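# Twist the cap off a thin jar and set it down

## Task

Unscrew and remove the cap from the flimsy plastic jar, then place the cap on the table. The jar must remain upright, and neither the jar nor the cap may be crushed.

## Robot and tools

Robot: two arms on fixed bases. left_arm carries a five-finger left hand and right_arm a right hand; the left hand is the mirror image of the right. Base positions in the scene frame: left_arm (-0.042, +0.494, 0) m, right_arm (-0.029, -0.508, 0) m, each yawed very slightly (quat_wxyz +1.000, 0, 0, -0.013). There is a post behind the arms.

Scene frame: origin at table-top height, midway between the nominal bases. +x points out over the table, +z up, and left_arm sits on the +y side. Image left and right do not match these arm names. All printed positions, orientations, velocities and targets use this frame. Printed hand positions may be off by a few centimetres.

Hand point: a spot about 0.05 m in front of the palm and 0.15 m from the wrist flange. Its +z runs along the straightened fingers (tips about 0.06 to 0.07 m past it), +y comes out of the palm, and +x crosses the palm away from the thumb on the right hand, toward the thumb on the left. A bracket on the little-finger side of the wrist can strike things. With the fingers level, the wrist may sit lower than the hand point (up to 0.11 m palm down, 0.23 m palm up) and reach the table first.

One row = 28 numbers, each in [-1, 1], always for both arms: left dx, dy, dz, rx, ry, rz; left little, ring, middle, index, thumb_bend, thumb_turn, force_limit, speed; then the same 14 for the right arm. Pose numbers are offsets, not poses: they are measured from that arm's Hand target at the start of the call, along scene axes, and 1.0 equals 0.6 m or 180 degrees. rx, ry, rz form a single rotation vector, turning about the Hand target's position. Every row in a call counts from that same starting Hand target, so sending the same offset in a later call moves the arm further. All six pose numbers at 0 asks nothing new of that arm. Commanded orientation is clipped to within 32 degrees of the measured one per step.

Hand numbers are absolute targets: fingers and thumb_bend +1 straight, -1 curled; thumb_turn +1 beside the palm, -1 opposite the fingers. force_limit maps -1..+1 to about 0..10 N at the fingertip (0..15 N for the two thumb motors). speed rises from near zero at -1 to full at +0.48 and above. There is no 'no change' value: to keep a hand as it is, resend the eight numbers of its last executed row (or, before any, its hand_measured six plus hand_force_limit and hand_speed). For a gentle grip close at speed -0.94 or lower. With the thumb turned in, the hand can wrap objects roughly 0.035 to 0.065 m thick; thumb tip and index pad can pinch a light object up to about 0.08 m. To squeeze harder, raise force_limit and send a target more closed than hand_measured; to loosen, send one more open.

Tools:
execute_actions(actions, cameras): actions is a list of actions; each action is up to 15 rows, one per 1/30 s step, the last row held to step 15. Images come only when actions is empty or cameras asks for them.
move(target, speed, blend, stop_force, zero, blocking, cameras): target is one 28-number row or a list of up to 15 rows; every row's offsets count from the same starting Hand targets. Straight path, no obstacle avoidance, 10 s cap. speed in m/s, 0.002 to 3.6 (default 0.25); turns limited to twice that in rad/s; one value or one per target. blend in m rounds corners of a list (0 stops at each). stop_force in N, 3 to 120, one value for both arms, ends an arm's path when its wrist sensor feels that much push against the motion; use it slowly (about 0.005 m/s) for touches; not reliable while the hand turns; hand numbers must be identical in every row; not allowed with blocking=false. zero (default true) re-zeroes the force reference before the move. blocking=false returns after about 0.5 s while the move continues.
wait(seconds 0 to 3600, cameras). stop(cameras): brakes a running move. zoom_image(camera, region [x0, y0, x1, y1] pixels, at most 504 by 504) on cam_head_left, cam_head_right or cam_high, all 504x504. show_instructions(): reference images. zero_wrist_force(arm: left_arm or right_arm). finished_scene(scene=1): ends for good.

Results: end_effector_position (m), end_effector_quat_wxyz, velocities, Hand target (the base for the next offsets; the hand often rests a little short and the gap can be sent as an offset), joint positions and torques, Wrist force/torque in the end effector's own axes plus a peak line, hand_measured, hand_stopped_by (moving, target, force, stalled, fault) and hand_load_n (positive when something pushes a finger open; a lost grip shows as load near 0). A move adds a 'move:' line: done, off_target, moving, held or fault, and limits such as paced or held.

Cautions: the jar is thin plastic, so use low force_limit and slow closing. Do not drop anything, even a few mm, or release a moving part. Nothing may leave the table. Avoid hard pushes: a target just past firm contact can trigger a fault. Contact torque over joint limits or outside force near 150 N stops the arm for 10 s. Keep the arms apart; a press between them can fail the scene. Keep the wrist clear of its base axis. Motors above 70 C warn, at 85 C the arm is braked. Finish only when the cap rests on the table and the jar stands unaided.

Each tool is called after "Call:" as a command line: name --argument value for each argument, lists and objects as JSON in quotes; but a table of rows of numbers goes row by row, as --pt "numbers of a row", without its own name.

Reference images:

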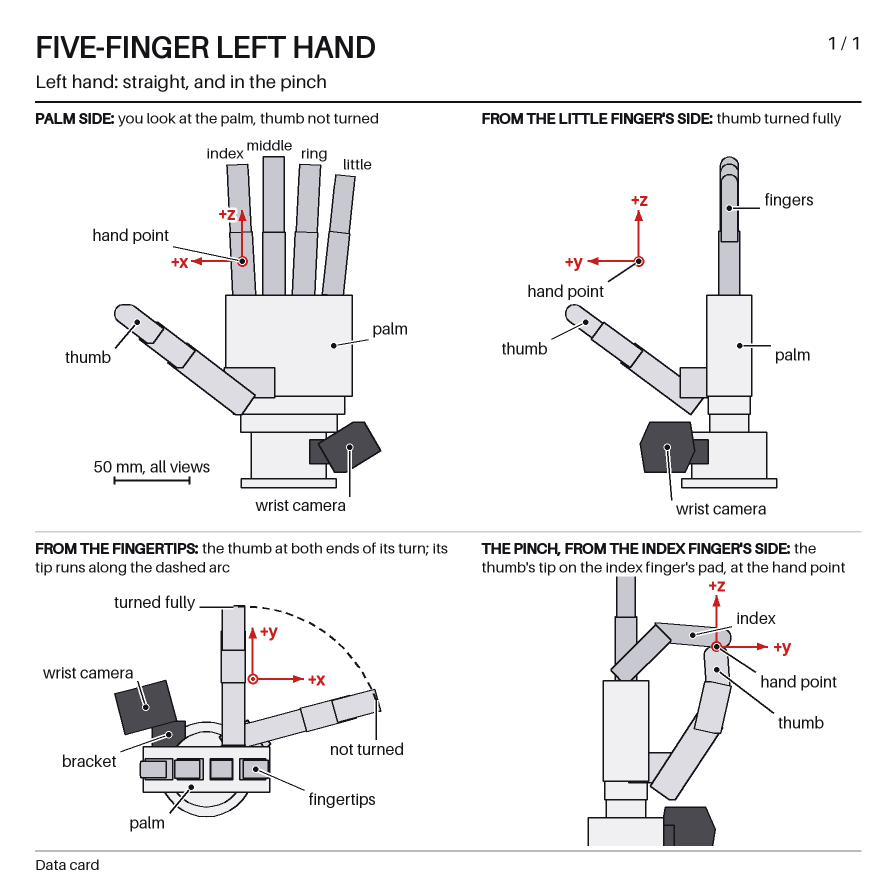

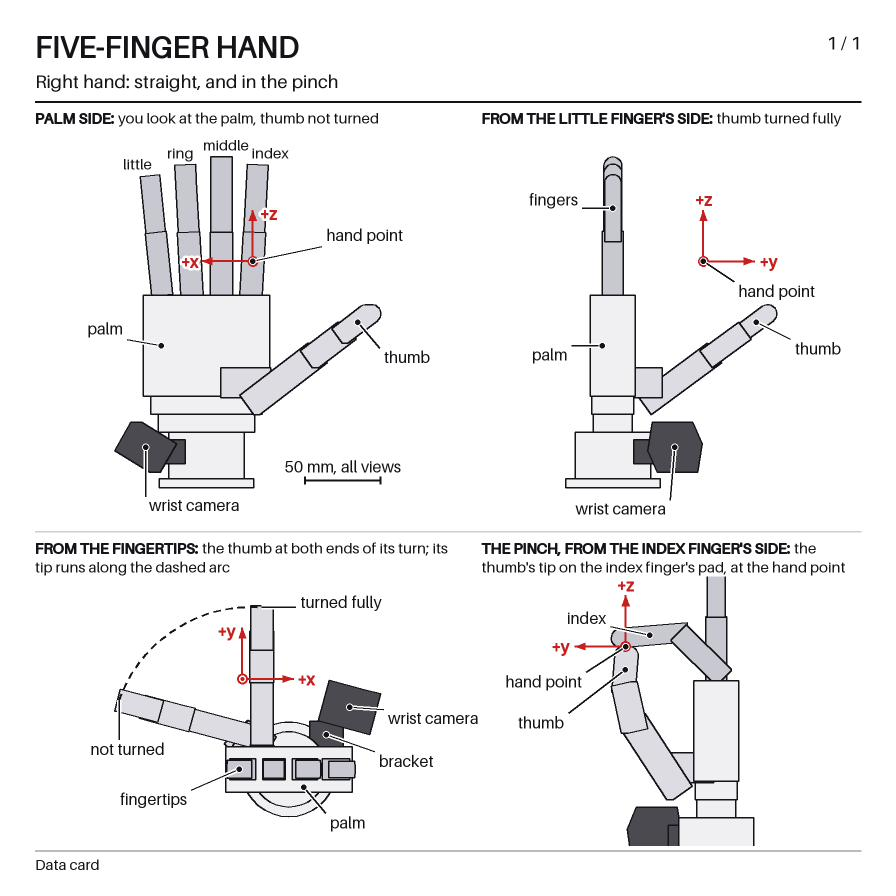

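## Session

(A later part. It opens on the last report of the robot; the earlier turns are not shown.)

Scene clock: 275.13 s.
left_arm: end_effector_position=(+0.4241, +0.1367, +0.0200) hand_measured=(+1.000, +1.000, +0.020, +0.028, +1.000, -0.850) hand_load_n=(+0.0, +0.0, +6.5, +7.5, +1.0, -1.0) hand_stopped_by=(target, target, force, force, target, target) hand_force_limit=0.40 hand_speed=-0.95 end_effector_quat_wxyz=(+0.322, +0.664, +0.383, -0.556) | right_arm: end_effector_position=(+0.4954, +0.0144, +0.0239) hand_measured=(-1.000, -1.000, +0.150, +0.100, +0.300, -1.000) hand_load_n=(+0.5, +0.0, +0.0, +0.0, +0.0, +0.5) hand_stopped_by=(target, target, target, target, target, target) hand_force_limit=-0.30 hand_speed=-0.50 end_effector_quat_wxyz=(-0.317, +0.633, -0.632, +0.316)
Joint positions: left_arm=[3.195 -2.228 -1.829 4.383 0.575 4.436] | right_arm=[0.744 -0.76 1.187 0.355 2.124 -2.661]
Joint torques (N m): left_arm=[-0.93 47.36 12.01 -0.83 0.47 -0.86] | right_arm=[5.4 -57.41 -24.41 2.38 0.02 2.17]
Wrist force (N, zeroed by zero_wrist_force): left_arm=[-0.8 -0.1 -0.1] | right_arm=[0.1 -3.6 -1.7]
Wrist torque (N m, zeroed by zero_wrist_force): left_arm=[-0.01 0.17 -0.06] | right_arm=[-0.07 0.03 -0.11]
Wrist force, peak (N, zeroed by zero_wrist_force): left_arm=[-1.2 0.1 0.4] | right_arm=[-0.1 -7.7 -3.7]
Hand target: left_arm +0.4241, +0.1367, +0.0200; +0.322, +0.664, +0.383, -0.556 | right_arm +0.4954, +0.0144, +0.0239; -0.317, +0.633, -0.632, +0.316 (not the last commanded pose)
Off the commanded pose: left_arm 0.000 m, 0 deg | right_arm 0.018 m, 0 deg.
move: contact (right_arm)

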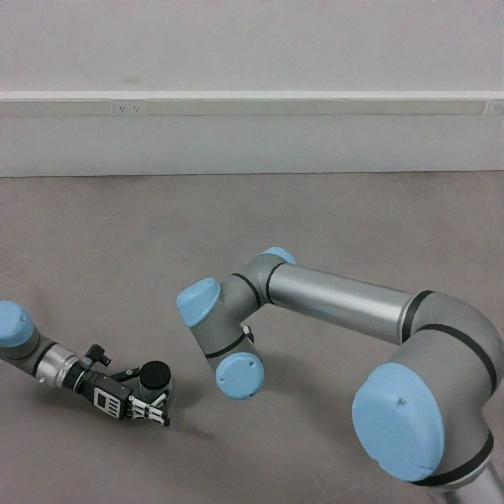

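Call:
move --pt "0 0 0 0 0 0 1 1 -0.4 -0.4 1 -0.85 0.4 -0.95 0 0 0.1 0 0 0 -1 -1 0.4 0.4 1 -1 -0.6 -0.6" --speed 0.1

Call:
move --target '[0, 0, 0, 0, 0, 0, 1, 1, 0.25, 0.25, 1, -0.85, -0.15, -0.95, 0, 0, 0, 0, 0, 0, -1, -1, 0.4, 0.4, 1, -1, -0.6, -0.6]' --speed 0.05

Call:
move --target '[0, 0, -0.0167, 0, 0, 0, 1, 1, 0.25, 0.25, 1, -0.85, -0.15, -0.95, 0, 0, 0, 0, 0, 0, -1, -1, 0.4, 0.4, 1, -1, -0.6, -0.6]' --speed 0.005 --stop_force 3 --cameras '["all"]'

Call:
zoom_image --camera "cam_head_left" --region '[110, 330, 210, 430]'

Call:
zoom_image --camera "cam_high" --region '[290, 170, 370, 250]'

Scene clock: 277.90 s.
left_arm: end_effector_position=(+0.4241, +0.1367, +0.0200) hand_measured=(+1.000, +1.000, +0.020, +0.028, +1.000, -0.850) hand_load_n=(+0.0, +0.0, +7.0, +7.5, +1.0, -1.5) hand_stopped_by=(target, target, force, force, target, target) hand_force_limit=0.40 hand_speed=-0.95 end_effector_quat_wxyz=(+0.322, +0.664, +0.383, -0.556) | right_arm: end_effector_position=(+0.4954, +0.0144, +0.0839) hand_measured=(-1.000, -1.000, +0.400, +0.400, +1.000, -1.000) hand_load_n=(+0.0, +0.0, +0.0, +0.0, +0.0, +0.0) hand_stopped_by=(target, target, target, target, target, target) hand_force_limit=-0.60 hand_speed=-0.60 end_effector_quat_wxyz=(-0.317, +0.633, -0.632, +0.316)
Joint positions: left_arm=[3.195 -2.228 -1.829 4.383 0.575 4.436] | right_arm=[0.744 -0.815 1.124 0.474 2.124 -2.661]
Joint torques (N m): left_arm=[-0.11 47.04 11.26 -0.84 0.55 -0.83] | right_arm=[2.91 -33.9 -16.21 2.39 2.1 2.17]
Wrist force (N, zeroed by zero_wrist_force): left_arm=[-0.8 -0.1 0.4] | right_arm=[0.2 0.1 0.2]
Wrist torque (N m, zeroed by zero_wrist_force): left_arm=[-0.04 0.18 -0.05] | right_arm=[0.01 -0.05 -0.01]
Wrist force, peak (N, zeroed by zero_wrist_force): left_arm=[-1.2 -0.3 -0.1] | right_arm=[0.2 -4.1 -2.2]
Hand target: left_arm +0.4241, +0.1367, +0.0200; +0.322, +0.664, +0.383, -0.556 | right_arm +0.4954, +0.0144, +0.0839; -0.317, +0.633, -0.632, +0.316
Off the commanded pose: left_arm 0.000 m, 0 deg | right_arm 0.000 m, 0 deg.
move: done

Scene clock: 279.77 s.
left_arm: end_effector_position=(+0.4241, +0.1367, +0.0200) hand_measured=(+1.000, +1.000, +0.250, +0.250, +1.000, -0.850) hand_load_n=(+0.0, +0.0, +0.0, +0.0, +0.0, +0.5) hand_stopped_by=(target, target, target, target, target, target) hand_force_limit=-0.15 hand_speed=-0.95 end_effector_quat_wxyz=(+0.322, +0.664, +0.383, -0.556) | right_arm: end_effector_position=(+0.4954, +0.0144, +0.0839) hand_measured=(-1.000, -1.000, +0.400, +0.400, +1.000, -1.000) hand_load_n=(+0.0, +0.5, +0.0, +0.0, +0.0, +0.0) hand_stopped_by=(target, target, target, target, target, target) hand_force_limit=-0.60 hand_speed=-0.60 end_effector_quat_wxyz=(-0.317, +0.633, -0.632, +0.316)
Joint positions: left_arm=[3.195 -2.228 -1.829 4.383 0.575 4.436] | right_arm=[0.744 -0.815 1.124 0.474 2.124 -2.661]
Joint torques (N m): left_arm=[0.26 46.92 9.58 -0.77 0.36 -0.81] | right_arm=[2.82 -34.21 -16.88 2.62 3.03 2.23]
Wrist force (N, zeroed by zero_wrist_force): left_arm=[-0.3 0.1 -0.1] | right_arm=[-0.1 0.0 0.1]
Wrist torque (N m, zeroed by zero_wrist_force): left_arm=[0.01 0.04 0.00] | right_arm=[0.00 0.00 -0.03]
Wrist force, peak (N, zeroed by zero_wrist_force): left_arm=[-2.5 0.5 -0.2] | right_arm=[0.0 0.4 0.2]
Hand target: left_arm +0.4241, +0.1367, +0.0200; +0.322, +0.664, +0.383, -0.556 | right_arm +0.4954, +0.0144, +0.0839; -0.317, +0.633, -0.632, +0.316
Off the commanded pose: left_arm 0.000 m, 0 deg | right_arm 0.000 m, 0 deg.
move: done

Scene clock: 281.67 s.
left_arm: end_effector_position=(+0.4241, +0.1367, +0.0157) hand_measured=(+1.000, +1.000, +0.250, +0.250, +1.000, -0.850) hand_load_n=(+0.0, +0.0, +0.0, +0.0, +0.0, +0.0) hand_stopped_by=(target, target, target, target, target, target) hand_force_limit=-0.15 hand_speed=-0.95 end_effector_quat_wxyz=(+0.322, +0.664, +0.383, -0.556) | right_arm: end_effector_position=(+0.4954, +0.0144, +0.0839) hand_measured=(-1.000, -1.000, +0.400, +0.400, +1.000, -1.000) hand_load_n=(+0.0, +0.5, +0.0, +0.0, -0.5, +0.0) hand_stopped_by=(target, target, target, target, target, target) hand_force_limit=-0.60 hand_speed=-0.60 end_effector_quat_wxyz=(-0.317, +0.633, -0.632, +0.316)
Joint positions: left_arm=[3.195 -2.236 -1.829 4.392 0.575 4.436] | right_arm=[0.744 -0.815 1.124 0.474 2.124 -2.661]
Joint torques (N m): left_arm=[0.7 49.48 6.86 -1.13 0.63 -0.32] | right_arm=[2.5 -34.68 -18.58 2.6 2.69 2.25]
Wrist force (N, zeroed by zero_wrist_force): left_arm=[-3.3 -0.5 -0.3] | right_arm=[0.0 0.1 0.3]
Wrist torque (N m, zeroed by zero_wrist_force): left_arm=[-0.03 0.14 -0.08] | right_arm=[0.00 -0.02 -0.02]
Wrist force, peak (N, zeroed by zero_wrist_force): left_arm=[-6.3 -1.2 -0.5] | right_arm=[0.1 0.4 0.2]
Hand target: left_arm +0.4241, +0.1367, +0.0157; +0.322, +0.664, +0.383, -0.556 (not the last commanded pose) | right_arm +0.4954, +0.0144, +0.0839; -0.317, +0.633, -0.632, +0.316
Off the commanded pose: left_arm 0.006 m, 0 deg | right_arm 0.000 m, 0 deg.
move: contact (left_arm)

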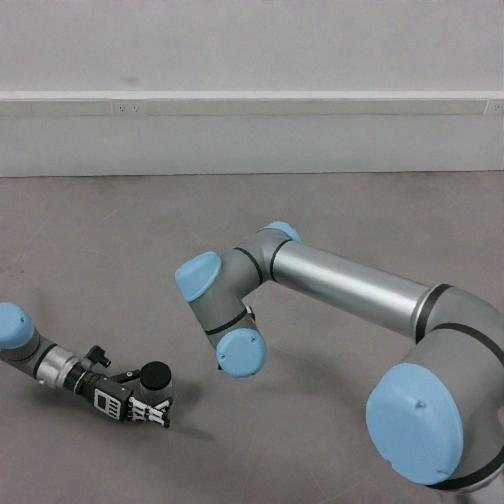

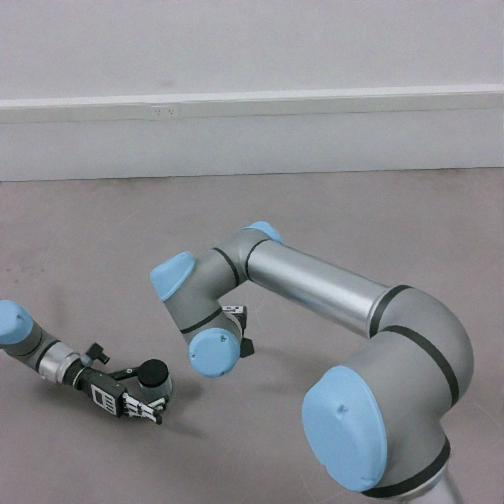

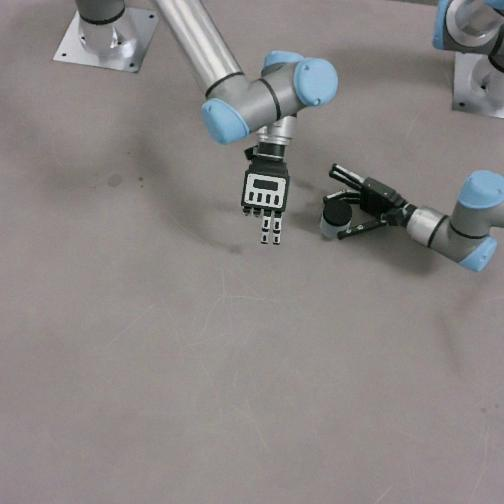

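Scaled by 5.040.

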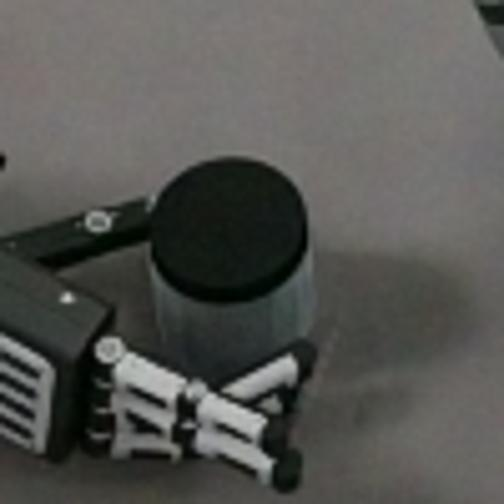

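Scaled by 6.300.

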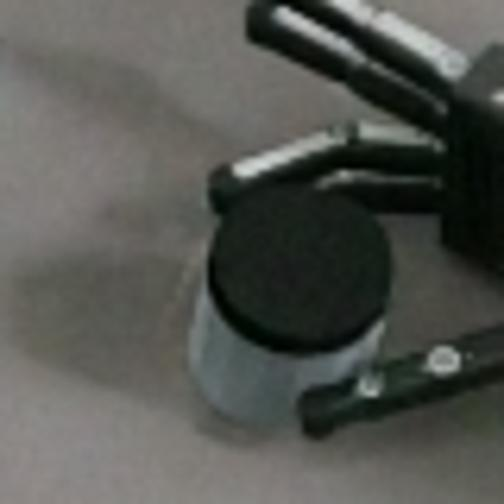

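Call:
move --target '[0, 0, 0.0072, 0, 0, 0, 1, 1, 0.25, 0.25, 1, -0.8, -0.15, -0.9, 0, 0, 0, 0, 0, 0, -1, -1, 0.4, 0.4, 1, -1, -0.6, -0.6]' --speed 0.02

Call:
move --target '[0, 0, 0, 0, 0, 0, 1, 1, -0.3, -0.3, 1, -0.8, -0.3, -0.94, 0, 0, 0, 0, 0, 0, -1, -1, 0.4, 0.4, 1, -1, -0.6, -0.9]' --speed 0.02

Call:
move --target '[0, 0, 0, 0, 0, 0, 1, 1, -0.4, -0.4, 1, -0.8, 0.4, -0.95, 0, 0, 0, 0, 0, 0, -1, -1, 0.4, 0.4, 1, -1, -0.6, -0.9]' --speed 0.02 --cameras '["all"]'

Call:
zoom_image --camera "cam_head_left" --region '[138, 355, 183, 409]'

Call:
zoom_image --camera "cam_high" --region '[308, 190, 353, 244]'

Scene clock: 283.10 s.
left_arm: end_effector_position=(+0.4241, +0.1367, +0.0201) hand_measured=(+1.000, +1.000, +0.250, +0.250, +1.000, -0.800) hand_load_n=(+0.0, +0.0, +0.0, +0.0, +0.0, +0.0) hand_stopped_by=(target, target, target, target, target, target) hand_force_limit=-0.15 hand_speed=-0.90 end_effector_quat_wxyz=(+0.322, +0.664, +0.383, -0.556) | right_arm: end_effector_position=(+0.4954, +0.0144, +0.0839) hand_measured=(-1.000, -1.000, +0.400, +0.400, +1.000, -1.000) hand_load_n=(+0.0, +0.0, +0.0, +0.0, -0.5, +0.0) hand_stopped_by=(target, target, target, target, target, target) hand_force_limit=-0.60 hand_speed=-0.60 end_effector_quat_wxyz=(-0.317, +0.633, -0.632, +0.316)
Joint positions: left_arm=[3.195 -2.228 -1.829 4.383 0.575 4.436] | right_arm=[0.744 -0.815 1.124 0.474 2.124 -2.661]
Joint torques (N m): left_arm=[-0.02 24.81 25.73 1.17 0.49 -0.68] | right_arm=[2.61 -33.92 -19.62 2.65 2.94 2.23]
Wrist force (N, zeroed by zero_wrist_force): left_arm=[-0.1 0.0 0.0] | right_arm=[0.1 0.1 0.0]
Wrist torque (N m, zeroed by zero_wrist_force): left_arm=[-0.02 -0.02 0.02] | right_arm=[0.02 -0.03 -0.02]
Wrist force, peak (N, zeroed by zero_wrist_force): left_arm=[-3.8 -0.9 -0.4] | right_arm=[0.3 0.3 0.0]
Hand target: left_arm +0.4241, +0.1367, +0.0200; +0.322, +0.664, +0.383, -0.556 | right_arm +0.4954, +0.0144, +0.0839; -0.317, +0.633, -0.632, +0.316
Off the commanded pose: left_arm 0.000 m, 0 deg | right_arm 0.000 m, 0 deg.
move: done

Scene clock: 284.67 s.
left_arm: end_effector_position=(+0.4241, +0.1367, +0.0200) hand_measured=(+1.000, +1.000, +0.032, +0.048, +1.000, -0.800) hand_load_n=(+0.0, +0.0, +4.5, +3.5, +0.5, +0.0) hand_stopped_by=(target, target, force, force, target, target) hand_force_limit=-0.30 hand_speed=-0.94 end_effector_quat_wxyz=(+0.322, +0.664, +0.383, -0.556) | right_arm: end_effector_position=(+0.4954, +0.0144, +0.0839) hand_measured=(-1.000, -1.000, +0.400, +0.400, +1.000, -1.000) hand_load_n=(+0.0, +0.0, +0.0, +0.0, +0.0, +0.0) hand_stopped_by=(target, target, target, target, target, target) hand_force_limit=-0.60 hand_speed=-0.90 end_effector_quat_wxyz=(-0.317, +0.633, -0.632, +0.316)
Joint positions: left_arm=[3.195 -2.228 -1.829 4.383 0.575 4.436] | right_arm=[0.744 -0.815 1.124 0.474 2.124 -2.661]
Joint torques (N m): left_arm=[0.29 25.92 25.58 1.12 0.38 -0.72] | right_arm=[2.97 -34.46 -21.58 2.48 2.77 2.33]
Wrist force (N, zeroed by zero_wrist_force): left_arm=[-0.1 0.1 -0.2] | right_arm=[0.2 0.3 0.0]
Wrist torque (N m, zeroed by zero_wrist_force): left_arm=[0.02 0.00 -0.01] | right_arm=[0.05 -0.03 0.00]
Wrist force, peak (N, zeroed by zero_wrist_force): left_arm=[-0.7 -0.1 -0.3] | right_arm=[0.0 0.3 0.2]
Hand target: left_arm +0.4241, +0.1367, +0.0200; +0.322, +0.664, +0.383, -0.556 | right_arm +0.4954, +0.0144, +0.0839; -0.317, +0.633, -0.632, +0.316
Off the commanded pose: left_arm 0.000 m, 0 deg | right_arm 0.000 m, 0 deg.
move: done

Scene clock: 285.17 s.
left_arm: end_effector_position=(+0.4241, +0.1367, +0.0200) hand_measured=(+1.000, +1.000, +0.014, +0.026, +1.000, -0.800) hand_load_n=(+0.0, +0.0, +7.5, +7.0, +1.0, -0.5) hand_stopped_by=(target, target, force, force, target, target) hand_force_limit=0.40 hand_speed=-0.95 end_effector_quat_wxyz=(+0.322, +0.664, +0.383, -0.556) | right_arm: end_effector_position=(+0.4954, +0.0144, +0.0839) hand_measured=(-1.000, -1.000, +0.400, +0.400, +1.000, -1.000) hand_load_n=(+0.0, +0.0, +0.5, +0.0, +0.0, +0.0) hand_stopped_by=(target, target, target, target, target, target) hand_force_limit=-0.60 hand_speed=-0.90 end_effector_quat_wxyz=(-0.317, +0.633, -0.632, +0.316)
Joint positions: left_arm=[3.195 -2.228 -1.829 4.383 0.575 4.436] | right_arm=[0.744 -0.815 1.124 0.474 2.124 -2.661]
Joint torques (N m): left_arm=[0.77 26.4 24.95 1.01 0.37 -0.77] | right_arm=[1.61 -34.83 -21.81 2.44 2.95 2.07]
Wrist force (N, zeroed by zero_wrist_force): left_arm=[0.1 0.0 0.1] | right_arm=[0.0 0.1 0.0]
Wrist torque (N m, zeroed by zero_wrist_force): left_arm=[-0.02 0.00 0.00] | right_arm=[0.01 -0.02 -0.02]
Wrist force, peak (N, zeroed by zero_wrist_force): left_arm=[0.0 -0.6 0.2] | right_arm=[0.2 0.2 0.1]
Hand target: left_arm +0.4241, +0.1367, +0.0200; +0.322, +0.664, +0.383, -0.556 | right_arm +0.4954, +0.0144, +0.0839; -0.317, +0.633, -0.632, +0.316
Off the commanded pose: left_arm 0.000 m, 0 deg | right_arm 0.000 m, 0 deg.
move: done

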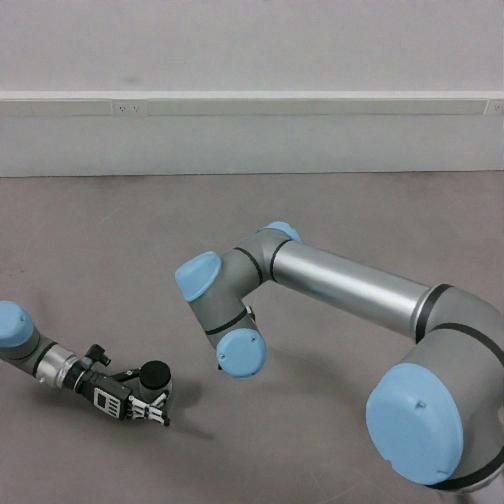

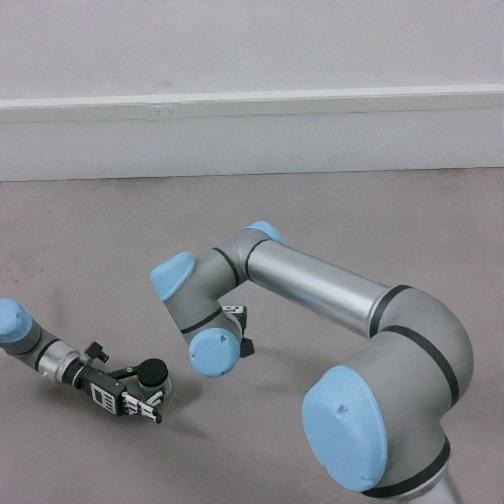

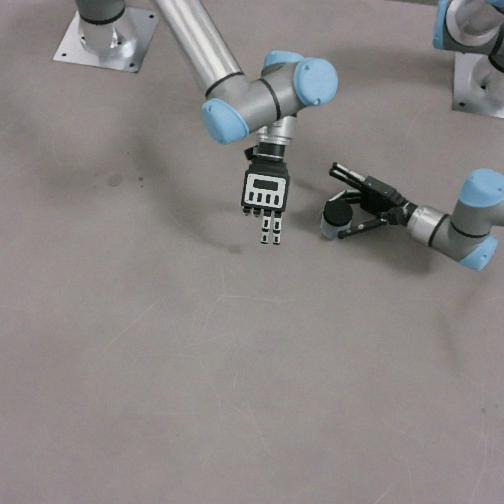

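Scaled by 9.333.

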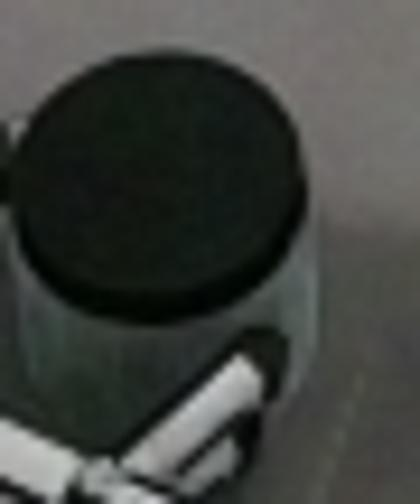

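Scaled by 9.333.

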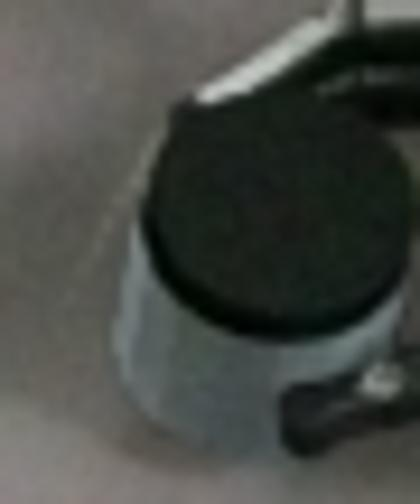

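Call:
move --pt "0 0 0 0 0 0 1 1 -0.4 -0.4 1 -0.8 0.4 -0.95 -0.091 0.2168 0.06 0.00465 -0.01278 0.2222 -1 -1 0.4 0.4 1 -1 -0.6 -0.9" --pt "0 0 0 0 0 0 1 1 -0.4 -0.4 1 -0.8 0.4 -0.95 -0.091 0.2168 -0.0198 0.00465 -0.01278 0.2222 -1 -1 0.4 0.4 1 -1 -0.6 -0.9" --speed '[0.15, 0.05]'

Call:
zero_wrist_force --arm "right_arm"

Call:
zero_wrist_force --arm "left_arm"

Call:
move --target '[0, 0, 0, 0, 0, 0, 1, 1, -0.4, -0.4, 1, -0.8, 0.4, -0.95, 0, 0, 0, 0, 0, 0, -1, -1, -0.1, -0.1, 0.5, -1, -0.8, -0.95]' --speed 0.02 --cameras '["all"]'

Call:
zoom_image --camera "cam_head_left" --region '[110, 330, 210, 430]'

Scene clock: 289.73 s.
left_arm: end_effector_position=(+0.4241, +0.1367, +0.0200) hand_measured=(+1.000, +1.000, +0.014, +0.026, +1.000, -0.800) hand_load_n=(+0.0, +0.0, +7.5, +7.0, +1.0, -0.5) hand_stopped_by=(target, target, force, force, target, target) hand_force_limit=0.40 hand_speed=-0.95 end_effector_quat_wxyz=(+0.322, +0.664, +0.383, -0.556) | right_arm: end_effector_position=(+0.4407, +0.1445, +0.0718) hand_measured=(-1.000, -1.000, +0.400, +0.400, +1.000, -1.000) hand_load_n=(+0.0, +0.0, +0.0, +0.0, +0.5, +0.0) hand_stopped_by=(target, target, target, target, target, target) hand_force_limit=-0.60 hand_speed=-0.90 end_effector_quat_wxyz=(-0.422, +0.802, -0.373, +0.197)
Joint positions: left_arm=[3.195 -2.228 -1.829 4.383 0.575 4.436] | right_arm=[0.78 -0.792 1.102 0.292 1.615 -3.112]
Joint torques (N m): left_arm=[-0.19 31.1 22.76 -0.45 0.41 -0.74] | right_arm=[-5.49 -60.84 -28.04 1.88 -1.71 -1.41]
Wrist force (N, zeroed by zero_wrist_force): left_arm=[0.0 0.3 0.2] | right_arm=[0.0 0.3 0.0]
Wrist torque (N m, zeroed by zero_wrist_force): left_arm=[0.03 0.00 -0.01] | right_arm=[0.03 0.03 -0.08]
Wrist force, peak (N, zeroed by zero_wrist_force): left_arm=[-0.6 0.2 0.2] | right_arm=[-0.1 0.9 0.5]
Hand target: left_arm +0.4241, +0.1367, +0.0200; +0.322, +0.664, +0.383, -0.556 | right_arm +0.4408, +0.1445, +0.0721; -0.423, +0.802, -0.373, +0.197
Off the commanded pose: left_arm 0.000 m, 0 deg | right_arm 0.000 m, 0 deg.
move: done

Wrist force sensor zeroed.

Wrist force sensor zeroed.

Scene clock: 292.43 s.
left_arm: end_effector_position=(+0.4241, +0.1367, +0.0200) hand_measured=(+1.000, +1.000, +0.014, +0.026, +1.000, -0.800) hand_load_n=(+0.0, +0.0, +8.0, +7.5, +1.0, -1.5) hand_stopped_by=(target, target, force, force, target, target) hand_force_limit=0.40 hand_speed=-0.95 end_effector_quat_wxyz=(+0.322, +0.664, +0.383, -0.556) | right_arm: end_effector_position=(+0.4408, +0.1445, +0.0721) hand_measured=(-1.000, -1.000, +0.150, +0.122, +0.818, -1.000) hand_load_n=(+0.0, +0.0, +1.0, +2.0, +1.5, +0.0) hand_stopped_by=(target, target, force, force, force, target) hand_force_limit=-0.80 hand_speed=-0.95 end_effector_quat_wxyz=(-0.423, +0.802, -0.373, +0.197)
Joint positions: left_arm=[3.195 -2.228 -1.829 4.383 0.575 4.436] | right_arm=[0.78 -0.792 1.102 0.292 1.615 -3.112]
Joint torques (N m): left_arm=[0.61 34.3 22.63 -0.72 0.31 -0.81] | right_arm=[-4.83 -58 -26.54 -0.4 -1.4 -1.39]
Wrist force (N, zeroed by zero_wrist_force): left_arm=[-0.8 -1.0 1.0] | right_arm=[0.3 -0.8 1.2]
Wrist torque (N m, zeroed by zero_wrist_force): left_arm=[-0.11 0.12 0.00] | right_arm=[-0.08 -0.05 -0.01]
Wrist force, peak (N, zeroed by zero_wrist_force): left_arm=[-0.1 -2.3 1.5] | right_arm=[0.4 -2.4 1.8]
Hand target: left_arm +0.4241, +0.1367, +0.0200; +0.322, +0.664, +0.383, -0.556 | right_arm +0.4408, +0.1445, +0.0721; -0.423, +0.802, -0.373, +0.197
Off the commanded pose: left_arm 0.000 m, 0 deg | right_arm 0.000 m, 0 deg.
move: done

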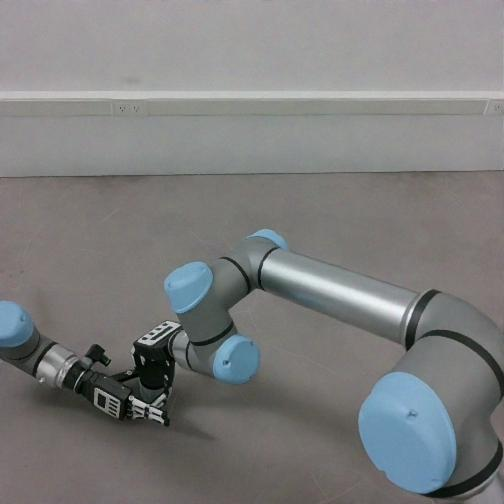

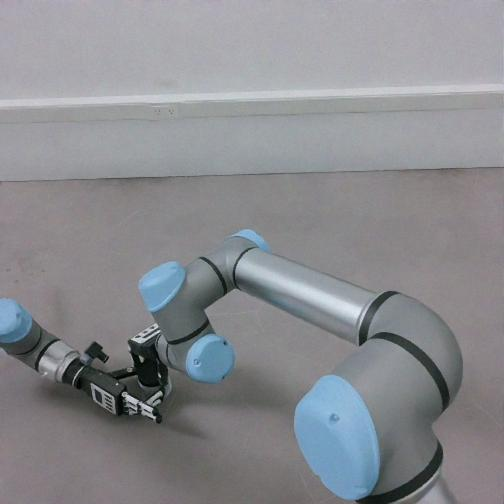

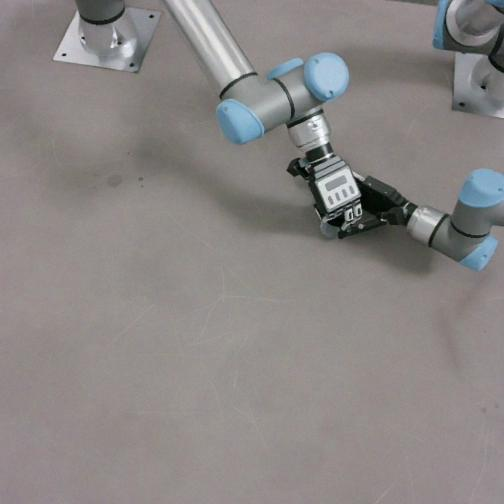

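Scaled by 5.040.

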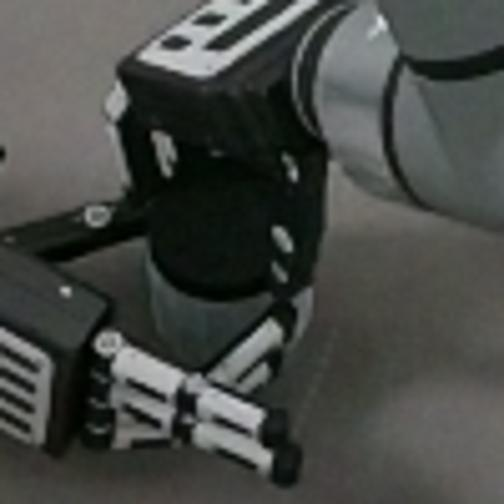

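Call:
move --target '[0, 0, 0, 0, 0, 0, 1, 1, -0.4, -0.4, 1, -0.8, 0.4, -0.95, 0, 0, 0, 0, 0, 0, -1, -1, -0.2, -0.2, 0.4, -1, -0.25, -0.95]' --speed 0.02

Scene clock: 293.10 s.
left_arm: end_effector_position=(+0.4241, +0.1367, +0.0200) hand_measured=(+1.000, +1.000, +0.014, +0.026, +1.000, -0.800) hand_load_n=(+0.0, +0.0, +8.5, +7.0, +1.0, -2.5) hand_stopped_by=(target, target, force, force, target, target) hand_force_limit=0.40 hand_speed=-0.95 end_effector_quat_wxyz=(+0.322, +0.664, +0.383, -0.556) | right_arm: end_effector_position=(+0.4408, +0.1445, +0.0721) hand_measured=(-1.000, -1.000, +0.132, +0.110, +0.802, -1.000) hand_load_n=(+0.0, +0.0, +4.0, +4.0, +5.5, +0.5) hand_stopped_by=(target, target, force, force, force, target) hand_force_limit=-0.25 hand_speed=-0.95 end_effector_quat_wxyz=(-0.423, +0.802, -0.373, +0.197)
Joint positions: left_arm=[3.195 -2.228 -1.829 4.383 0.575 4.436] | right_arm=[0.78 -0.792 1.102 0.292 1.615 -3.112]
Joint torques (N m): left_arm=[0.61 34.41 22.03 -0.62 0.33 -0.75] | right_arm=[-4.66 -59.56 -24.68 -0.48 -1.28 -1.6]
Wrist force (N, zeroed by zero_wrist_force): left_arm=[-1.5 -2.2 1.7] | right_arm=[0.4 -1.8 2.5]
Wrist torque (N m, zeroed by zero_wrist_force): left_arm=[-0.21 0.19 0.04] | right_arm=[-0.16 -0.09 -0.02]
Wrist force, peak (N, zeroed by zero_wrist_force): left_arm=[-0.6 -3.1 2.5] | right_arm=[0.4 -3.2 2.8]
Hand target: left_arm +0.4241, +0.1367, +0.0200; +0.322, +0.664, +0.383, -0.556 | right_arm +0.4408, +0.1445, +0.0721; -0.423, +0.802, -0.373, +0.197
Off the commanded pose: left_arm 0.000 m, 0 deg | right_arm 0.000 m, 0 deg.
move: done

Call:
move --target '[0, 0, 0, 0, 0, 0, 1, 1, -0.4, -0.4, 1, -0.8, 0.4, -0.95, -0.0037, -0.0005, 0, 0, 0, 0.0556, -1, -1, -0.2, -0.2, 0.4, -1, -0.25, -0.95]' --speed 0.08

Scene clock: 294.87 s.
left_arm: end_effector_position=(+0.4241, +0.1367, +0.0200) hand_measured=(+1.000, +1.000, +0.014, +0.026, +1.000, -0.800) hand_load_n=(+0.0, +0.0, +8.0, +7.0, +1.0, -0.5) hand_stopped_by=(target, target, force, force, target, target) hand_force_limit=0.40 hand_speed=-0.95 end_effector_quat_wxyz=(+0.322, +0.664, +0.383, -0.556) | right_arm: end_effector_position=(+0.4387, +0.1442, +0.0721) hand_measured=(-1.000, -1.000, +0.132, +0.110, +0.802, -1.000) hand_load_n=(+0.0, +0.0, +3.0, +4.0, +5.5, +4.5) hand_stopped_by=(target, target, force, force, force, target) hand_force_limit=-0.25 hand_speed=-0.95 end_effector_quat_wxyz=(-0.438, +0.832, -0.302, +0.159)
Joint positions: left_arm=[3.195 -2.228 -1.829 4.383 0.575 4.436] | right_arm=[0.733 -0.793 1.105 0.296 1.433 -3.237]
Joint torques (N m): left_arm=[0 36.77 21.13 -0.68 0.34 -0.8] | right_arm=[6.43 -41.6 -16.69 -0.49 1.32 2.34]
Wrist force (N, zeroed by zero_wrist_force): left_arm=[-3.0 0.3 1.0] | right_arm=[-0.6 -1.8 0.9]
Wrist torque (N m, zeroed by zero_wrist_force): left_arm=[-0.12 0.23 -0.07] | right_arm=[-0.14 0.10 0.11]
Wrist force, peak (N, zeroed by zero_wrist_force): left_arm=[-2.3 -2.9 1.3] | right_arm=[2.0 -2.3 2.3]
Hand target: left_arm +0.4241, +0.1367, +0.0200; +0.322, +0.664, +0.383, -0.556 | right_arm +0.4386, +0.1442, +0.0721; -0.438, +0.832, -0.302, +0.159
Off the commanded pose: left_arm 0.000 m, 0 deg | right_arm 0.000 m, 0 deg.
move: done

Call:
move --target '[0, 0, 0, 0, 0, 0, 1, 1, -0.4, -0.4, 1, -0.8, 0.4, -0.95, -0.0036, -0.0011, 0, 0, 0, 0.0556, -1, -1, -0.2, -0.2, 0.4, -1, -0.25, -0.95]' --speed 0.08

Scene clock: 296.53 s.
left_arm: end_effector_position=(+0.4241, +0.1367, +0.0200) hand_measured=(+1.000, +1.000, +0.014, +0.026, +1.000, -0.800) hand_load_n=(+0.0, +0.0, +7.5, +6.5, +1.0, +0.0) hand_stopped_by=(target, target, force, force, target, target) hand_force_limit=0.40 hand_speed=-0.95 end_effector_quat_wxyz=(+0.322, +0.664, +0.383, -0.556) | right_arm: end_effector_position=(+0.4365, +0.1435, +0.0719) hand_measured=(-1.000, -1.000, +0.132, +0.110, +0.802, -1.000) hand_load_n=(-0.5, +0.0, +3.5, +4.0, +5.5, +2.5) hand_stopped_by=(target, target, force, force, force, target) hand_force_limit=-0.25 hand_speed=-0.95 end_effector_quat_wxyz=(-0.450, +0.855, -0.228, +0.120)
Joint positions: left_arm=[3.195 -2.228 -1.829 4.383 0.575 4.436] | right_arm=[0.69 -0.772 1.07 0.338 1.256 -3.367]
Joint torques (N m): left_arm=[0.25 37.87 21.06 -0.53 0.36 -0.8] | right_arm=[3.17 -57.92 -12.38 -0.67 2.51 2.52]
Wrist force (N, zeroed by zero_wrist_force): left_arm=[-2.7 1.9 0.9] | right_arm=[-2.2 -3.6 0.8]
Wrist torque (N m, zeroed by zero_wrist_force): left_arm=[0.03 0.23 -0.11] | right_arm=[-0.25 0.14 -0.03]
Wrist force, peak (N, zeroed by zero_wrist_force): left_arm=[-3.6 1.2 1.0] | right_arm=[-2.2 -3.9 0.5]
Hand target: left_arm +0.4241, +0.1367, +0.0200; +0.322, +0.664, +0.383, -0.556 | right_arm +0.4364, +0.1435, +0.0721; -0.450, +0.855, -0.228, +0.120
Off the commanded pose: left_arm 0.000 m, 0 deg | right_arm 0.000 m, 0 deg.
move: done

Call:
move --target '[0,0,0,0,0,0,1,1,-0.4,-0.4,1,-0.8,0.4,-0.95,-0.0055,-0.003,0,0,0,0.0556,-1,-1,-0.2,-0.2,0.4,-1,-0.25,-0.95]' --speed 0.05

Scene clock: 299.87 s.
left_arm: end_effector_position=(+0.4241, +0.1367, +0.0200) hand_measured=(+1.000, +1.000, +0.014, +0.026, +1.000, -0.800) hand_load_n=(+0.0, -0.5, +8.5, +7.5, +1.0, -0.5) hand_stopped_by=(target, target, force, force, target, target) hand_force_limit=0.40 hand_speed=-0.95 end_effector_quat_wxyz=(+0.322, +0.664, +0.383, -0.556) | right_arm: end_effector_position=(+0.4332, +0.1417, +0.0719) hand_measured=(-1.000, -1.000, +0.134, +0.110, +0.802, -1.000) hand_load_n=(+0.0, +0.0, +5.0, +5.0, +4.0, +0.5) hand_stopped_by=(target, target, force, force, force, target) hand_force_limit=-0.25 hand_speed=-0.95 end_effector_quat_wxyz=(-0.459, +0.872, -0.152, +0.081) end_effector_velocity=(+0.001, +0.000, +0.000) end_effector_angular_velocity=(+0.001, +0.000, -0.006)
Joint positions: left_arm=[3.195 -2.228 -1.829 4.383 0.575 4.436] | right_arm=[0.653 -0.731 1.005 0.418 1.088 -3.509]
Joint velocities: left_arm=[within noise] | right_arm=[0 -0.001 0.002 -0.004 0.004 0.005]
Joint torques (N m): left_arm=[1.02 40.79 19.3 -0.73 0.41 -0.74] | right_arm=[4.5 -55.78 -10.42 0.27 2.4 2.72]
Wrist force (N, zeroed by zero_wrist_force): left_arm=[-1.6 -0.5 4.2] | right_arm=[0.6 -9.2 2.4]
Wrist torque (N m, zeroed by zero_wrist_force): left_arm=[-0.21 0.17 -0.01] | right_arm=[-0.54 -0.10 -0.11]
Wrist force, peak (N, zeroed by zero_wrist_force): left_arm=[-1.5 -2.1 3.9] | right_arm=[0.6 -9.2 2.4]
Hand target: left_arm +0.4241, +0.1367, +0.0200; +0.322, +0.664, +0.383, -0.556 | right_arm +0.4331, +0.1417, +0.0721; -0.459, +0.871, -0.152, +0.081
Off the commanded pose: left_arm 0.000 m, 0 deg | right_arm 0.000 m, 0 deg.
move: done

Call:
move --target '[0,0,0,0,0,0,1,1,-0.4,-0.4,1,-0.8,0.4,-0.95,0.0003,0.0009,0.0009,0,0,0,-1,-1,-0.2,-0.2,0.4,-1,-0.25,-0.95]' --speed 0.02 --cameras '["cam_head_left"]'

Call:
move --target '[0,0,0,0,0,0,1,1,-0.4,-0.4,1,-0.8,0.4,-0.95,-0.0050,-0.0038,0,0,0,0.0556,-1,-1,-0.2,-0.2,0.4,-1,-0.25,-0.95]' --speed 0.05

Scene clock: 300.73 s.
left_arm: end_effector_position=(+0.4241, +0.1367, +0.0200) hand_measured=(+1.000, +1.000, +0.014, +0.026, +1.000, -0.800) hand_load_n=(+0.0, +0.0, +8.0, +6.5, +0.5, -1.5) hand_stopped_by=(target, target, force, force, target, target) hand_force_limit=0.40 hand_speed=-0.95 end_effector_quat_wxyz=(+0.322, +0.664, +0.383, -0.556) | right_arm: end_effector_position=(+0.4333, +0.1423, +0.0726) hand_measured=(-1.000, -1.000, +0.134, +0.110, +0.802, -1.000) hand_load_n=(+0.0, +0.0, +3.5, +3.5, +5.5, +0.5) hand_stopped_by=(target, target, force, force, force, target) hand_force_limit=-0.25 hand_speed=-0.95 end_effector_quat_wxyz=(-0.459, +0.871, -0.152, +0.081)
Joint positions: left_arm=[3.195 -2.228 -1.829 4.383 0.575 4.436] | right_arm=[0.654 -0.73 1.002 0.42 1.089 -3.509]
Joint torques (N m): left_arm=[0.79 42.17 19.59 -0.57 0.37 -0.78] | right_arm=[-0.08 -37.35 -13.88 -0.81 -0.01 1.51]
Wrist force (N, zeroed by zero_wrist_force): left_arm=[-2.3 -0.3 0.8] | right_arm=[0.0 0.1 1.9]
Wrist torque (N m, zeroed by zero_wrist_force): left_arm=[-0.09 0.17 -0.01] | right_arm=[-0.03 -0.04 0.01]
Wrist force, peak (N, zeroed by zero_wrist_force): left_arm=[-1.7 -1.1 4.5] | right_arm=[0.5 -9.4 2.1]
Hand target: left_arm +0.4241, +0.1367, +0.0200; +0.322, +0.664, +0.383, -0.556 | right_arm +0.4333, +0.1423, +0.0726; -0.459, +0.871, -0.152, +0.081
Off the commanded pose: left_arm 0.000 m, 0 deg | right_arm 0.000 m, 0 deg.
move: done

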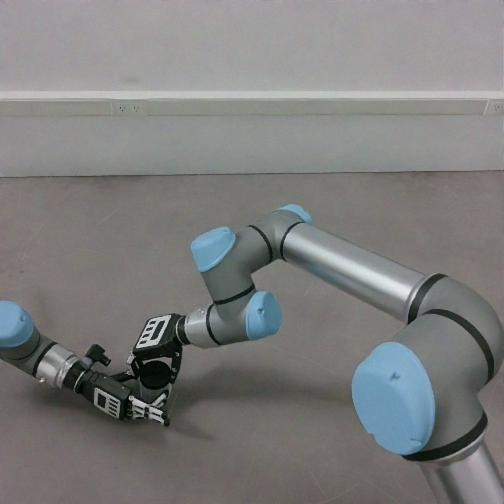

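Scene clock: 302.80 s.
left_arm: end_effector_position=(+0.4241, +0.1367, +0.0200) hand_measured=(+1.000, +1.000, +0.014, +0.026, +1.000, -0.800) hand_load_n=(+0.0, +0.0, +9.5, +7.5, +0.5, -1.5) hand_stopped_by=(target, target, force, force, target, target) hand_force_limit=0.40 hand_speed=-0.95 end_effector_quat_wxyz=(+0.322, +0.664, +0.383, -0.556) | right_arm: end_effector_position=(+0.4303, +0.1400, +0.0725) hand_measured=(-1.000, -1.000, +0.134, +0.110, +0.802, -1.000) hand_load_n=(+0.0, +0.0, +5.5, +5.0, +4.0, +0.0) hand_stopped_by=(target, target, force, force, force, target) hand_force_limit=-0.25 hand_speed=-0.95 end_effector_quat_wxyz=(-0.464, +0.881, -0.076, +0.040) end_effector_velocity=(+0.000, -0.001, -0.001) end_effector_angular_velocity=(-0.002, +0.003, -0.008)
Joint positions: left_arm=[3.195 -2.228 -1.829 4.383 0.575 4.436] | right_arm=[0.623 -0.664 0.895 0.548 0.936 -3.672]
Joint velocities: left_arm=[within noise] | right_arm=[0 -0.001 0.005 -0.004 0.005 0.007]
Joint torques (N m): left_arm=[1.18 43.81 18.21 -0.54 0.28 -0.68] | right_arm=[4.35 -61.32 -9.34 0.79 1.7 2.83]
Wrist force (N, zeroed by zero_wrist_force): left_arm=[-1.5 -2.4 5.6] | right_arm=[3.5 -8.4 3.2]
Wrist torque (N m, zeroed by zero_wrist_force): left_arm=[-0.35 0.22 0.04] | right_arm=[-0.45 -0.20 -0.09]
Wrist force, peak (N, zeroed by zero_wrist_force): left_arm=[-1.4 -3.5 5.4] | right_arm=[3.5 -8.4 3.2]
Hand target: left_arm +0.4241, +0.1367, +0.0200; +0.322, +0.664, +0.383, -0.556 | right_arm +0.4303, +0.1400, +0.0726; -0.464, +0.881, -0.076, +0.040
Off the commanded pose: left_arm 0.000 m, 0 deg | right_arm 0.000 m, 0 deg.
move: done

Call:
move --target '[0,0,0,0,0,0,1,1,-0.4,-0.4,1,-0.8,0.4,-0.95,0.0006,0.0009,0.0008,0,0,0,-1,-1,-0.2,-0.2,0.4,-1,-0.25,-0.95]' --speed 0.02

Call:
zoom_image --camera "cam_head_left" --region '[90, 300, 230, 440]'

Scene clock: 303.67 s.
left_arm: end_effector_position=(+0.4241, +0.1367, +0.0200) hand_measured=(+1.000, +1.000, +0.014, +0.026, +1.000, -0.800) hand_load_n=(+0.0, +0.0, +8.0, +6.5, +1.0, -2.5) hand_stopped_by=(target, target, force, force, target, target) hand_force_limit=0.40 hand_speed=-0.95 end_effector_quat_wxyz=(+0.322, +0.664, +0.383, -0.556) | right_arm: end_effector_position=(+0.4306, +0.1406, +0.0731) hand_measured=(-1.000, -1.000, +0.134, +0.110, +0.802, -1.000) hand_load_n=(+0.0, +0.0, +4.0, +3.5, +5.5, +0.0) hand_stopped_by=(target, target, force, force, force, target) hand_force_limit=-0.25 hand_speed=-0.95 end_effector_quat_wxyz=(-0.464, +0.881, -0.076, +0.040)
Joint positions: left_arm=[3.195 -2.228 -1.829 4.383 0.575 4.436] | right_arm=[0.623 -0.663 0.891 0.55 0.937 -3.671]
Joint torques (N m): left_arm=[0.44 45.82 18.25 -0.49 0.33 -0.59] | right_arm=[2.46 -40.76 -13.96 0.07 -0.09 1.35]
Wrist force (N, zeroed by zero_wrist_force): left_arm=[-3.7 -1.8 1.9] | right_arm=[1.8 0.1 3.0]
Wrist torque (N m, zeroed by zero_wrist_force): left_arm=[-0.23 0.27 0.02] | right_arm=[0.00 -0.13 -0.01]
Wrist force, peak (N, zeroed by zero_wrist_force): left_arm=[-2.3 -1.7 5.9] | right_arm=[3.5 -8.6 3.5]
Hand target: left_arm +0.4241, +0.1367, +0.0200; +0.322, +0.664, +0.383, -0.556 | right_arm +0.4307, +0.1405, +0.0731; -0.464, +0.881, -0.076, +0.040
Off the commanded pose: left_arm 0.000 m, 0 deg | right_arm 0.000 m, 0 deg.
move: done

Scaled by 3.600.
This view is cut from an older image: the scene may have changed since it was taken.

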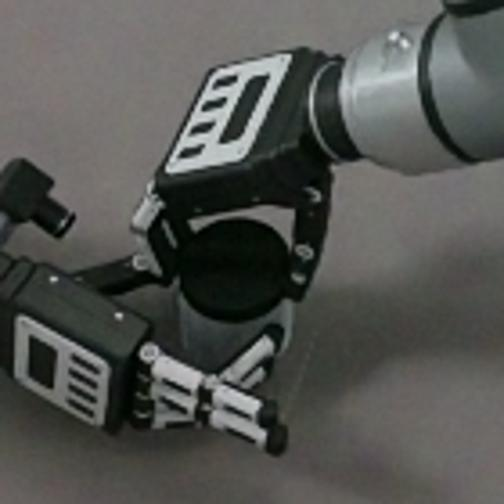

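Call:
move --target '[0,0,0,0,0,0,1,1,-0.4,-0.4,1,-0.8,0.4,-0.95,-0.0037,-0.0040,0.0007,0,0,0.0556,-1,-1,-0.2,-0.2,0.4,-1,-0.25,-0.95]' --speed 0.05

Scene clock: 305.93 s.
left_arm: end_effector_position=(+0.4241, +0.1367, +0.0200) hand_measured=(+1.000, +1.000, +0.014, +0.026, +1.000, -0.800) hand_load_n=(+0.0, +0.0, +9.0, +7.0, +1.0, -3.0) hand_stopped_by=(target, target, force, force, target, target) hand_force_limit=0.40 hand_speed=-0.95 end_effector_quat_wxyz=(+0.322, +0.664, +0.383, -0.556) | right_arm: end_effector_position=(+0.4285, +0.1381, +0.0734) hand_measured=(-1.000, -1.000, +0.134, +0.110, +0.802, -1.000) hand_load_n=(+0.0, +0.0, +4.5, +3.5, +5.0, +0.0) hand_stopped_by=(target, target, force, force, force, target) hand_force_limit=-0.25 hand_speed=-0.95 end_effector_quat_wxyz=(-0.466, +0.885, +0.001, +0.000)
Joint positions: left_arm=[3.195 -2.228 -1.829 4.383 0.575 4.436] | right_arm=[0.6 -0.565 0.727 0.74 0.804 -3.864]
Joint torques (N m): left_arm=[0.59 46.27 17.13 -0.47 0.18 -0.58] | right_arm=[4.22 -66.56 -12.93 0.9 1.22 2.74]
Wrist force (N, zeroed by zero_wrist_force): left_arm=[-3.4 -1.8 3.8] | right_arm=[3.5 -2.5 3.4]
Wrist torque (N m, zeroed by zero_wrist_force): left_arm=[-0.26 0.30 0.05] | right_arm=[-0.20 -0.21 0.00]
Wrist force, peak (N, zeroed by zero_wrist_force): left_arm=[-4.7 -3.3 3.8] | right_arm=[4.5 -1.0 4.0]
Hand target: left_arm +0.4241, +0.1367, +0.0200; +0.322, +0.664, +0.383, -0.556 | right_arm +0.4284, +0.1381, +0.0735; -0.466, +0.885, +0.001, +0.000
Off the commanded pose: left_arm 0.000 m, 0 deg | right_arm 0.000 m, 0 deg.
move: done

Call:
move --target '[0,0,0,0,0,0,1,1,-0.4,-0.4,1,-0.8,0.4,-0.95,0,0,0,0,0,0,-1,-1,0.4,0.4,1,-1,-0.25,-0.85]' --speed 0.05 --cameras '["cam_head_left"]'

Call:
zoom_image --camera "cam_head_left" --region '[110, 320, 210, 420]'

Scene clock: 307.37 s.
left_arm: end_effector_position=(+0.4241, +0.1367, +0.0200) hand_measured=(+1.000, +1.000, +0.014, +0.026, +1.000, -0.800) hand_load_n=(+0.0, +0.0, +7.5, +6.5, +1.0, -0.5) hand_stopped_by=(target, target, force, force, target, target) hand_force_limit=0.40 hand_speed=-0.95 end_effector_quat_wxyz=(+0.322, +0.664, +0.383, -0.556) | right_arm: end_effector_position=(+0.4284, +0.1381, +0.0735) hand_measured=(-1.000, -1.000, +0.400, +0.400, +1.000, -1.000) hand_load_n=(+0.0, +0.0, +0.0, +0.0, +0.0, +0.0) hand_stopped_by=(target, target, target, target, target, target) hand_force_limit=-0.25 hand_speed=-0.85 end_effector_quat_wxyz=(-0.466, +0.885, +0.001, +0.000)
Joint positions: left_arm=[3.195 -2.228 -1.829 4.383 0.575 4.436] | right_arm=[0.6 -0.565 0.728 0.74 0.804 -3.864]
Joint torques (N m): left_arm=[1.03 47.11 16.88 -0.45 0.39 -0.73] | right_arm=[6.22 -63.83 -17.81 1.19 -0.5 2.75]
Wrist force (N, zeroed by zero_wrist_force): left_arm=[-0.1 -0.4 0.0] | right_arm=[-0.3 -0.2 0.4]
Wrist torque (N m, zeroed by zero_wrist_force): left_arm=[-0.07 0.01 0.01] | right_arm=[-0.06 0.03 0.01]
Wrist force, peak (N, zeroed by zero_wrist_force): left_arm=[-4.1 -2.1 3.7] | right_arm=[3.6 -2.2 3.7]
Hand target: left_arm +0.4241, +0.1367, +0.0200; +0.322, +0.664, +0.383, -0.556 | right_arm +0.4284, +0.1381, +0.0735; -0.466, +0.885, +0.001, +0.000
Off the commanded pose: left_arm 0.000 m, 0 deg | right_arm 0.000 m, 0 deg.
move: done

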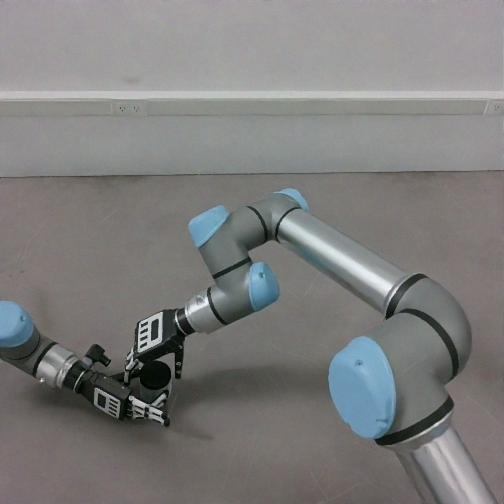

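Scaled by 5.040.

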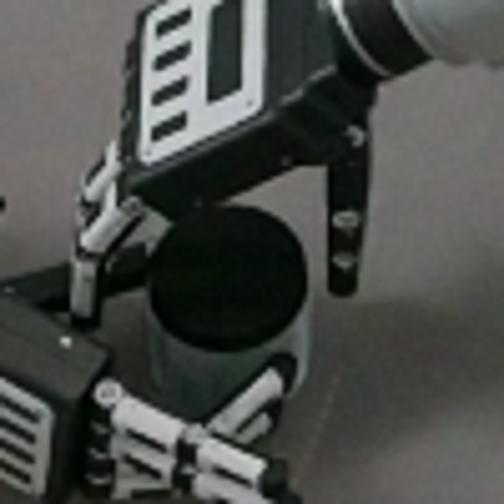

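Call:
move --pt "0 0 0 0 0 0 1 1 -0.4 -0.4 1 -0.8 0.4 -0.95 0.0123 0.0087 -0.0008 0 0 -0.1389 -1 -1 0.4 0.4 1 -1 -0.25 -0.85" --pt "0 0 0 0 0 0 1 1 -0.4 -0.4 1 -0.8 0.4 -0.95 0.0207 0.0107 -0.0017 0 0 -0.2778 -1 -1 0.4 0.4 1 -1 -0.25 -0.85" --pt "0 0 0 0 0 0 1 1 -0.4 -0.4 1 -0.8 0.4 -0.95 0.0245 0.0105 -0.0017 0 0 -0.3333 -1 -1 0.4 0.4 1 -1 -0.25 -0.85" --speed 0.15 --blend '[0.001, 0.001, 0]' --cameras '["cam_head_left"]'

Call:
zoom_image --camera "cam_head_left" --region '[110, 320, 210, 420]'

Scene clock: 312.30 s.
left_arm: end_effector_position=(+0.4241, +0.1367, +0.0200) hand_measured=(+1.000, +1.000, +0.014, +0.026, +1.000, -0.800) hand_load_n=(+0.0, +0.0, +7.5, +6.5, +1.0, -0.5) hand_stopped_by=(target, target, force, force, target, target) hand_force_limit=0.40 hand_speed=-0.95 end_effector_quat_wxyz=(+0.322, +0.664, +0.383, -0.556) | right_arm: end_effector_position=(+0.4431, +0.1445, +0.0724) hand_measured=(-1.000, -1.000, +0.400, +0.400, +1.000, -1.000) hand_load_n=(+0.5, +0.0, +0.0, +0.0, +0.0, +0.0) hand_stopped_by=(target, target, target, target, target, target) hand_force_limit=-0.25 hand_speed=-0.85 end_effector_quat_wxyz=(-0.404, +0.767, -0.441, +0.233)
Joint positions: left_arm=[3.195 -2.228 -1.829 4.383 0.575 4.436] | right_arm=[0.826 -0.769 1.062 0.326 1.795 -2.985]
Joint torques (N m): left_arm=[0.66 46.12 14.91 -0.3 0.33 -0.6] | right_arm=[-3.37 -61.67 -14.22 -1.13 2.13 -0.17]
Wrist force (N, zeroed by zero_wrist_force): left_arm=[-0.4 -0.3 -0.3] | right_arm=[-0.1 -0.1 0.4]
Wrist torque (N m, zeroed by zero_wrist_force): left_arm=[-0.03 0.03 -0.01] | right_arm=[-0.04 -0.01 0.10]
Wrist force, peak (N, zeroed by zero_wrist_force): left_arm=[-0.8 -0.5 0.1] | right_arm=[-0.2 -0.5 0.2]
Hand target: left_arm +0.4241, +0.1367, +0.0200; +0.322, +0.664, +0.383, -0.556 | right_arm +0.4431, +0.1444, +0.0725; -0.404, +0.767, -0.441, +0.233
Off the commanded pose: left_arm 0.000 m, 0 deg | right_arm 0.000 m, 0 deg.
move: done

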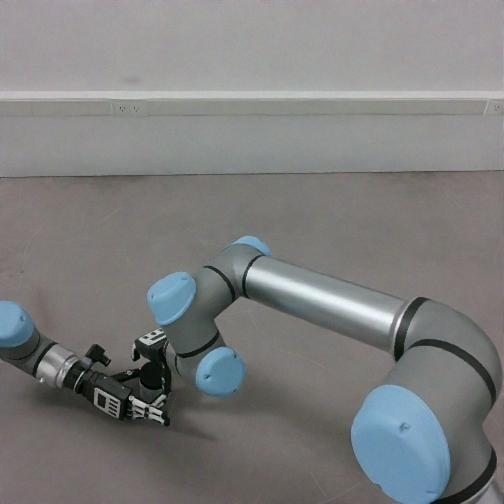

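Scaled by 5.040.

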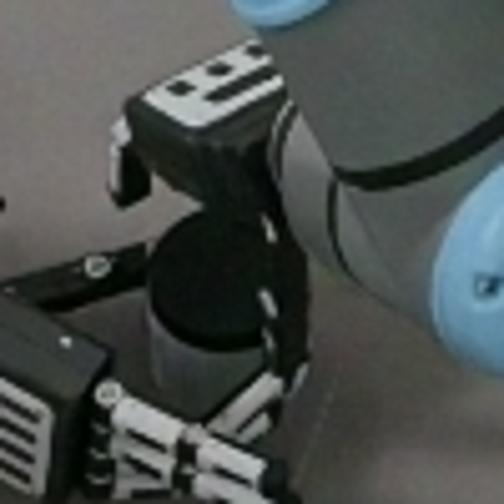

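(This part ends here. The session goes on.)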